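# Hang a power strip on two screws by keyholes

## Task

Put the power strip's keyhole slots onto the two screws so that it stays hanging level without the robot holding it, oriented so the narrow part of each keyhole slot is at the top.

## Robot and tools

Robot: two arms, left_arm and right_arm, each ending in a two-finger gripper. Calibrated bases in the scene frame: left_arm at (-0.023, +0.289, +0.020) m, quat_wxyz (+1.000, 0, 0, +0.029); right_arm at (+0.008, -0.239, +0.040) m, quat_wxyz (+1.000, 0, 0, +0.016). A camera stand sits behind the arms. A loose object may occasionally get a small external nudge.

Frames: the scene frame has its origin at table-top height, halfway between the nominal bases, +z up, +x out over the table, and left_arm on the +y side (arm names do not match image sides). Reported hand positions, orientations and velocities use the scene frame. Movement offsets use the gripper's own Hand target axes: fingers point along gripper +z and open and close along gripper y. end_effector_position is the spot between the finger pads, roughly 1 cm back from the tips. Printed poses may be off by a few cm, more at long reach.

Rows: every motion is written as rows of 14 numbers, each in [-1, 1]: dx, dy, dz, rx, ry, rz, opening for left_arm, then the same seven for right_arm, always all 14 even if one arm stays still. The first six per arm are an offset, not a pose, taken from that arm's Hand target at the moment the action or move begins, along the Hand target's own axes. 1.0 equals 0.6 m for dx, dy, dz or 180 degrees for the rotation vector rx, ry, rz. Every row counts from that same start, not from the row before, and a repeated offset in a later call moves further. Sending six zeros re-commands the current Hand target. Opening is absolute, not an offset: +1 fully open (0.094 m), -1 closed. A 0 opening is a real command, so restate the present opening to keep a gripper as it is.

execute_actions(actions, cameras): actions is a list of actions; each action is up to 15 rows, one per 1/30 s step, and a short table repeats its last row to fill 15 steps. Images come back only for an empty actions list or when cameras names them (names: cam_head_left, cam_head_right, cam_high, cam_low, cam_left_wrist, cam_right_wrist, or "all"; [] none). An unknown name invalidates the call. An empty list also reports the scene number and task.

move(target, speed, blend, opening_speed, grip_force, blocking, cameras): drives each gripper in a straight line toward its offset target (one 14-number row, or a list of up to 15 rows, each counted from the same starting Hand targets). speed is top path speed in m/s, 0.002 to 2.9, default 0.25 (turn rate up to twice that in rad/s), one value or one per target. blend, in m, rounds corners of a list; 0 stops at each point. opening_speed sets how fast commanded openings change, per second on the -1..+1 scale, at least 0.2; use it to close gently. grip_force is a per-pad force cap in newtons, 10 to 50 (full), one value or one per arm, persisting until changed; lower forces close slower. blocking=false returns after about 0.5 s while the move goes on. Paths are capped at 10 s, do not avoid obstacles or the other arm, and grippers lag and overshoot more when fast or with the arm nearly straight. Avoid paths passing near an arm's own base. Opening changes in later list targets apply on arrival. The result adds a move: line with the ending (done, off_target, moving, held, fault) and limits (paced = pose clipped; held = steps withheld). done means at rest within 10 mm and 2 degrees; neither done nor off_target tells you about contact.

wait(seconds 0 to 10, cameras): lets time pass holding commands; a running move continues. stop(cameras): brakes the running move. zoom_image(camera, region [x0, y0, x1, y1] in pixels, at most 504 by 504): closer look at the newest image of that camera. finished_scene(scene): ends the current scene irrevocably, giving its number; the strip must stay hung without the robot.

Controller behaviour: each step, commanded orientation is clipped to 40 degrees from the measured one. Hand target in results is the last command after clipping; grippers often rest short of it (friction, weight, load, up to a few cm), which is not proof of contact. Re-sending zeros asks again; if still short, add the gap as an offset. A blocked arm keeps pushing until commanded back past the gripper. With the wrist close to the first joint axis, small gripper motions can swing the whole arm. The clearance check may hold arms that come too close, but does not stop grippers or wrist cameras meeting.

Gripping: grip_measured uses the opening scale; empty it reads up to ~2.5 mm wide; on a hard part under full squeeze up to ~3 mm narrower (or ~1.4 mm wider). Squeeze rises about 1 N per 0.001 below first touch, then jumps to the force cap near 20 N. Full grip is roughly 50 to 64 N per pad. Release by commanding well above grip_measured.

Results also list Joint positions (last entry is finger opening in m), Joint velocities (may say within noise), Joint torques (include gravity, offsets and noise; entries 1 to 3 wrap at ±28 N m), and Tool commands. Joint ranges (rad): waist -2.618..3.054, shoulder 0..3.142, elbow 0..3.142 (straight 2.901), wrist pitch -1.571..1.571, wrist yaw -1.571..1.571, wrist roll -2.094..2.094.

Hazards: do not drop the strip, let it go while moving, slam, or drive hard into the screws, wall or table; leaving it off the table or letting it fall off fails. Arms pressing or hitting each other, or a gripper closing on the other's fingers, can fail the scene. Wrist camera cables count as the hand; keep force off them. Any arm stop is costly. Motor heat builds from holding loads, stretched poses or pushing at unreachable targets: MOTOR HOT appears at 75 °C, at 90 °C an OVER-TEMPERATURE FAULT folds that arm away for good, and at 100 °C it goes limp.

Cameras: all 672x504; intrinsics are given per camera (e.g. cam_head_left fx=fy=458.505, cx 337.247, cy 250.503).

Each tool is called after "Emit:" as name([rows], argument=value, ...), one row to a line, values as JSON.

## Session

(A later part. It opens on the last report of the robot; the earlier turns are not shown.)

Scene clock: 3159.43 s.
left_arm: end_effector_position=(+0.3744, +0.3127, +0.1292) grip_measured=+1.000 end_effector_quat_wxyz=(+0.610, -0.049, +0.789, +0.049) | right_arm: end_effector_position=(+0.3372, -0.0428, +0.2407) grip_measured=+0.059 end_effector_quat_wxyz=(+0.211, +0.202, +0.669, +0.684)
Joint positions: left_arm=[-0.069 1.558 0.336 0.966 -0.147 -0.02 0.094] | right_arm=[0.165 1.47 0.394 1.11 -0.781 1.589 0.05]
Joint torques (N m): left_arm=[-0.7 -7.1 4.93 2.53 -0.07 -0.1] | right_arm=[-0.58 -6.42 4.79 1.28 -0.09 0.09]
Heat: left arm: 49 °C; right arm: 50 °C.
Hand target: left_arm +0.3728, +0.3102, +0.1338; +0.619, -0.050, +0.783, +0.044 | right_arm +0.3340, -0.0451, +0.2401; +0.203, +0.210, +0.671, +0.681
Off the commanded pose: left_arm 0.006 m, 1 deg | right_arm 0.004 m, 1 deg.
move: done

Emit:
move([
  [0,0,0,0,0,0,1,0,0,0,0,0,0,0.5],
], speed=0.03, opening_speed=0.25, cameras=["cam_head_left","cam_head_right","cam_right_wrist"])

Emit:
zoom_image(camera="cam_head_left", region=[310, 110, 430, 230])

Emit:
zoom_image(camera="cam_head_right", region=[305, 110, 435, 240])

Scene clock: 3166.47 s.
left_arm: end_effector_position=(+0.3744, +0.3127, +0.1292) grip_measured=+1.000 end_effector_quat_wxyz=(+0.610, -0.049, +0.789, +0.049) | right_arm: end_effector_position=(+0.3367, -0.0427, +0.2346) grip_measured=+0.498 end_effector_quat_wxyz=(+0.197, +0.216, +0.673, +0.679)
Joint positions: left_arm=[-0.069 1.558 0.336 0.966 -0.147 -0.02 0.094] | right_arm=[0.165 1.465 0.394 1.071 -0.782 1.599 0.07]
Joint torques (N m): left_arm=[-0.72 -7.1 4.94 2.53 -0.07 -0.1] | right_arm=[-0.53 -6.09 5 1.61 -0.07 -0.02]
Heat: left arm: 49 °C; right arm: 51 °C.
Hand target: left_arm +0.3728, +0.3102, +0.1338; +0.619, -0.050, +0.783, +0.044 | right_arm +0.3340, -0.0451, +0.2400; +0.203, +0.210, +0.671, +0.681
Off the commanded pose: left_arm 0.006 m, 1 deg | right_arm 0.007 m, 1 deg.
move: done
Images, in order (width x height): cam_head_left 672x504, cam_head_right 672x504, cam_right_wrist 672x504.

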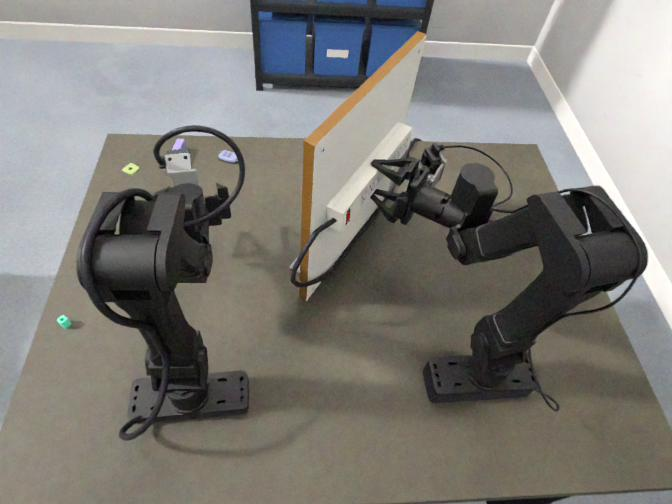

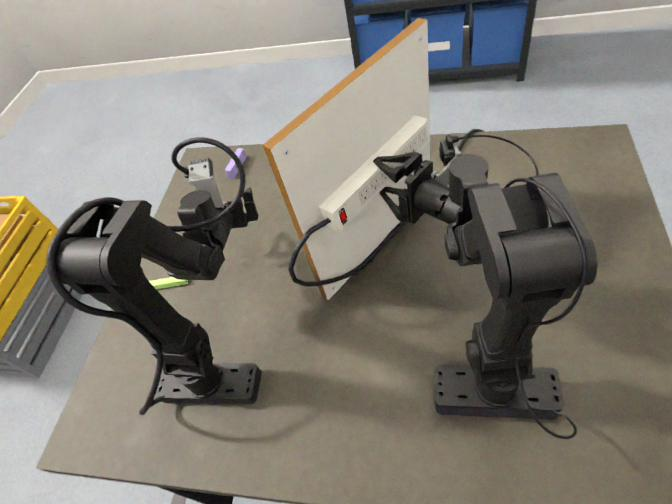

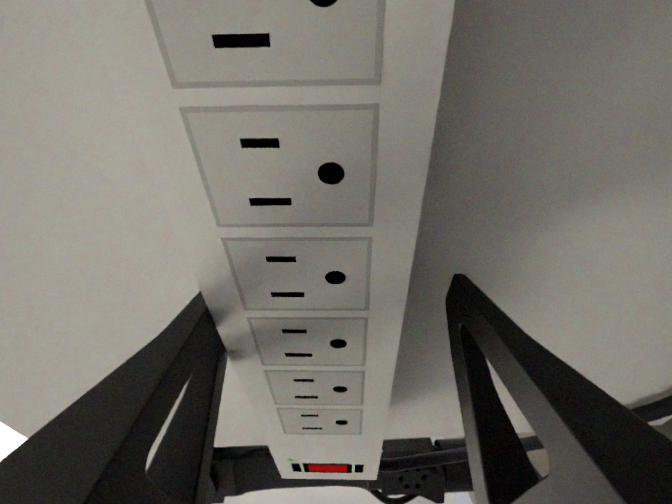

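Scaled by 4.200.

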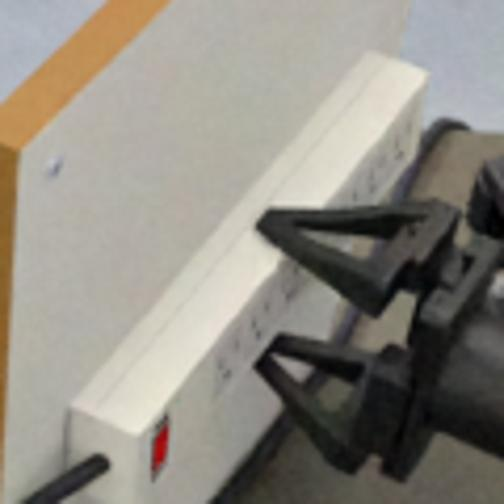

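Scaled by 3.877.

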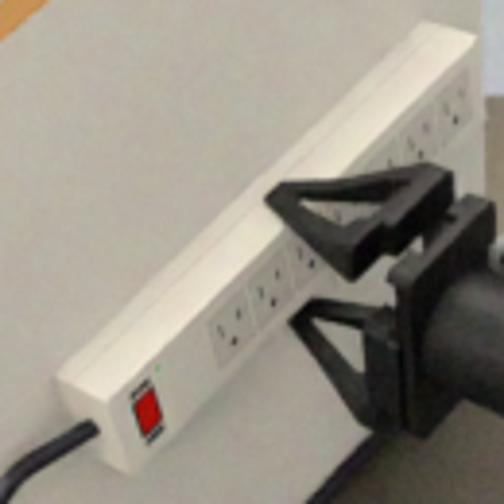

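Emit:
move([
  [0,0,0,0,0,0,1,0,0.003,0,0,0,0,1.0],
], speed=0.03, opening_speed=0.3, cameras=["cam_right_wrist"])

Scene clock: 3171.47 s.
left_arm: end_effector_position=(+0.3744, +0.3127, +0.1292) grip_measured=+1.000 end_effector_quat_wxyz=(+0.610, -0.049, +0.789, +0.049) | right_arm: end_effector_position=(+0.3367, -0.0427, +0.2319) grip_measured=+0.998 end_effector_quat_wxyz=(+0.192, +0.220, +0.676, +0.677)
Joint positions: left_arm=[-0.069 1.558 0.336 0.966 -0.147 -0.02 0.094] | right_arm=[0.165 1.465 0.394 1.058 -0.782 1.599 0.094]
Joint torques (N m): left_arm=[-0.72 -7.13 4.93 2.53 -0.07 -0.1] | right_arm=[-0.58 -6.78 5.26 1.61 -0.08 -0.03]
Heat: left arm: 49 °C; right arm: 51 °C.
Hand target: left_arm +0.3728, +0.3102, +0.1338; +0.619, -0.050, +0.783, +0.044 | right_arm +0.3340, -0.0451, +0.2418; +0.203, +0.210, +0.671, +0.681
Off the commanded pose: left_arm 0.006 m, 1 deg | right_arm 0.011 m, 2 deg.
move: off_target (right_arm)
Images, in order (width x height): cam_right_wrist 672x504.

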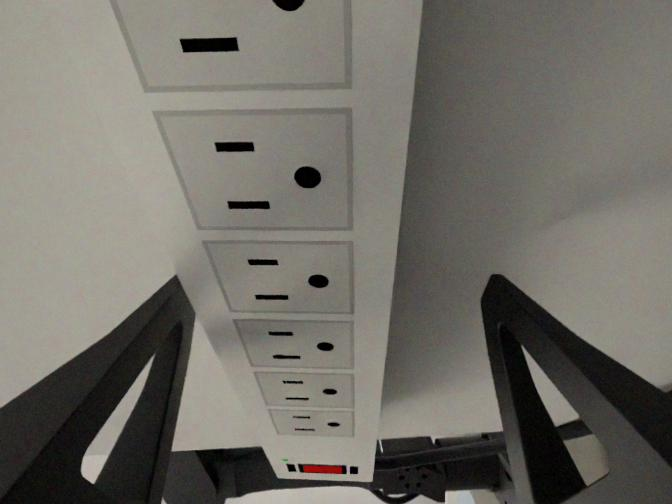

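Emit:
move([
  [0,0,0,0,0,0,1,0,0.016,-0.02,0,0,0,1.0],
  [0,0,0,0,0,0,1,0,0.016,-0.16,0,0,0,1.0],
], speed=0.08, cameras=["cam_head_left","cam_head_right","cam_right_wrist"])

Emit:
zoom_image(camera="cam_head_left", region=[310, 110, 430, 230])

Emit:
zoom_image(camera="cam_head_right", region=[305, 110, 435, 240])

Scene clock: 3178.70 s.
left_arm: end_effector_position=(+0.3744, +0.3127, +0.1292) grip_measured=+1.000 end_effector_quat_wxyz=(+0.610, -0.049, +0.789, +0.049) | right_arm: end_effector_position=(+0.2846, -0.1243, +0.2506) grip_measured=+0.998 end_effector_quat_wxyz=(+0.200, +0.214, +0.671, +0.682)
Joint positions: left_arm=[-0.069 1.558 0.336 0.966 -0.147 -0.02 0.094] | right_arm=[-0.234 1.12 0.249 0.895 -1.179 1.617 0.094]
Joint torques (N m): left_arm=[-0.7 -7.1 4.94 2.53 -0.07 -0.11] | right_arm=[-0.59 -3.36 5.04 1.4 -0.08 -0.03]
Heat: left arm: 49 °C; right arm: 51 °C.
Hand target: left_arm +0.3728, +0.3102, +0.1338; +0.619, -0.050, +0.783, +0.044 | right_arm +0.2804, -0.1248, +0.2503; +0.203, +0.210, +0.671, +0.681
Off the commanded pose: left_arm 0.006 m, 1 deg | right_arm 0.004 m, 1 deg.
move: done
Images, in order (width x height): cam_head_left 672x504, cam_head_right 672x504, cam_right_wrist 672x504.

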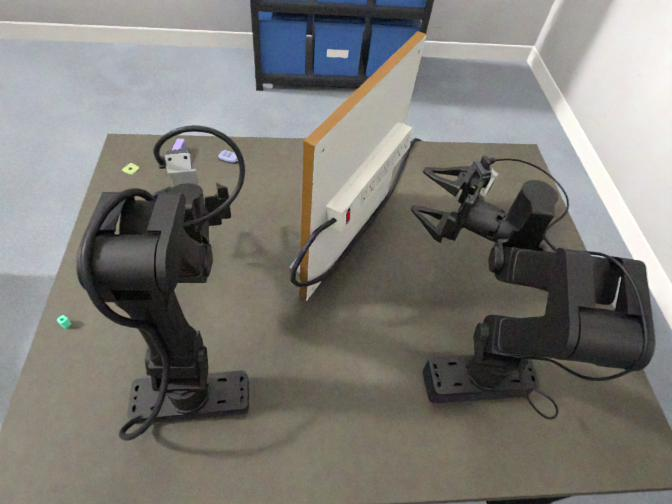

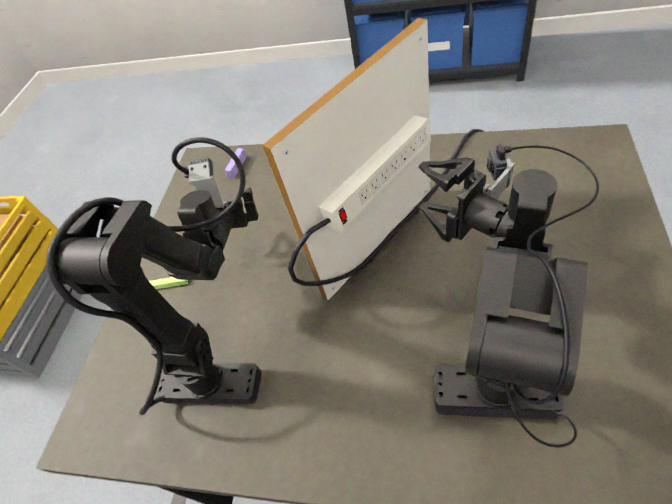

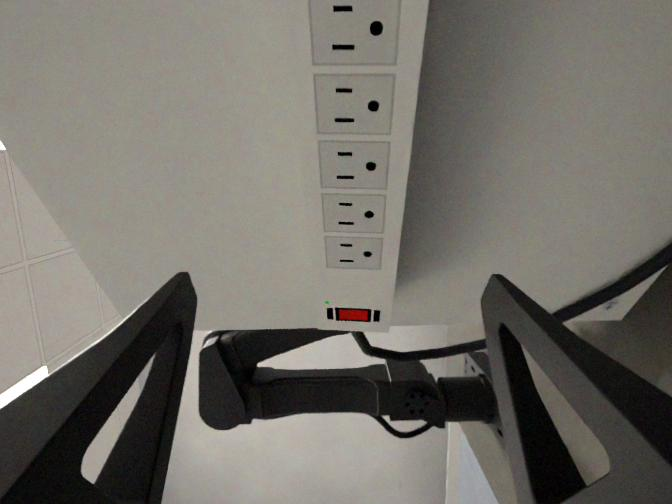

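Scaled by 4.200.

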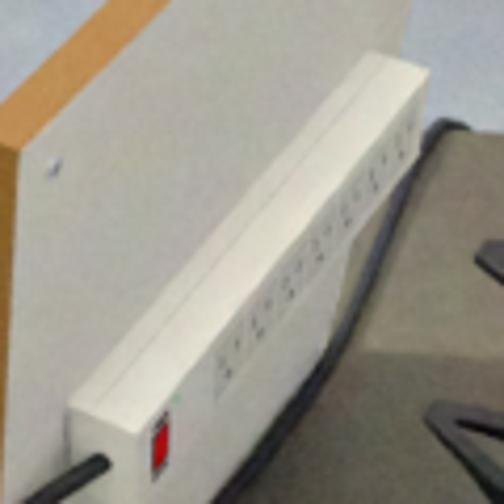

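Scaled by 3.877.

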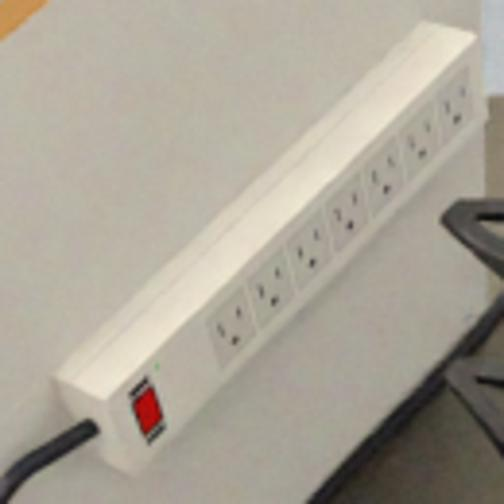

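Emit:
wait(seconds=0.3, cameras=["cam_head_left", "cam_head_right"])

Scene clock: 3193.60 s.
left_arm: end_effector_position=(+0.3744, +0.3127, +0.1292) grip_measured=+1.000 end_effector_quat_wxyz=(+0.610, -0.049, +0.789, +0.049) | right_arm: end_effector_position=(+0.2845, -0.1243, +0.2506) grip_measured=+0.998 end_effector_quat_wxyz=(+0.200, +0.214, +0.671, +0.682)
Joint positions: left_arm=[-0.069 1.558 0.336 0.966 -0.147 -0.02 0.094] | right_arm=[-0.234 1.12 0.249 0.895 -1.18 1.617 0.094]
Joint torques (N m): left_arm=[-0.7 -7.12 4.94 2.53 -0.07 -0.11] | right_arm=[-0.59 -3.4 5.01 1.38 -0.1 -0.03]
Heat: left arm: 49 °C; right arm: 50 °C.
Hand target: left_arm +0.3728, +0.3102, +0.1338; +0.619, -0.050, +0.783, +0.044 | right_arm +0.2804, -0.1248, +0.2503; +0.203, +0.210, +0.671, +0.681
Tool commands: left_gripper/opening=+1.0 right_gripper/opening=+1.0
Off the commanded pose: left_arm 0.006 m, 1 deg | right_arm 0.004 m, 1 deg.
wait: 0.30 s; at rest from the start
Images, in order (width x height): cam_head_left 672x504, cam_head_right 672x504.

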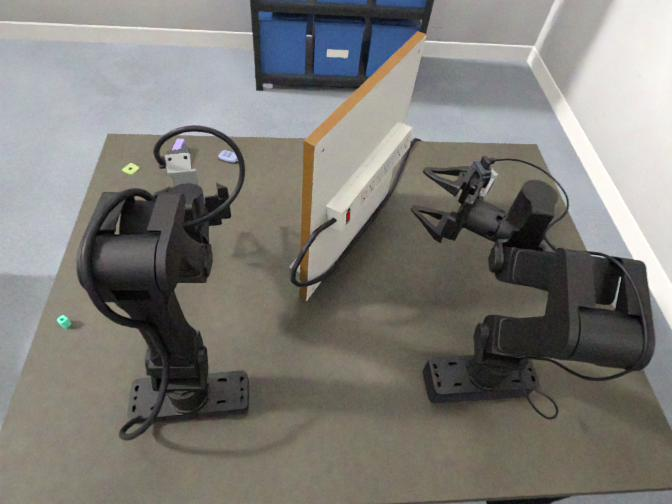

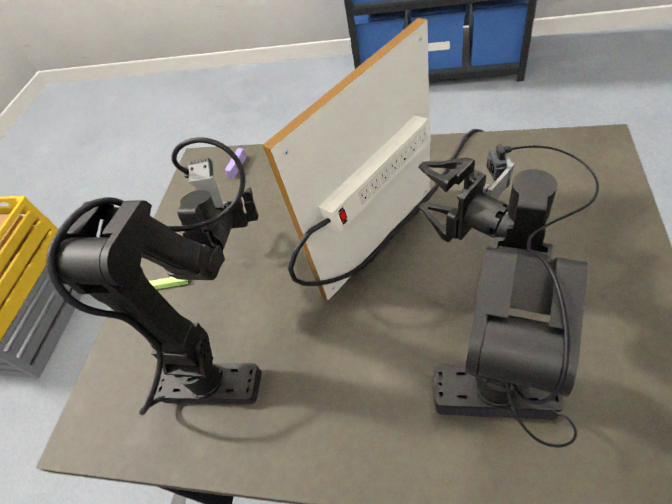

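Emit:
finished_scene(scene=1)

The scene is finished: the task was done.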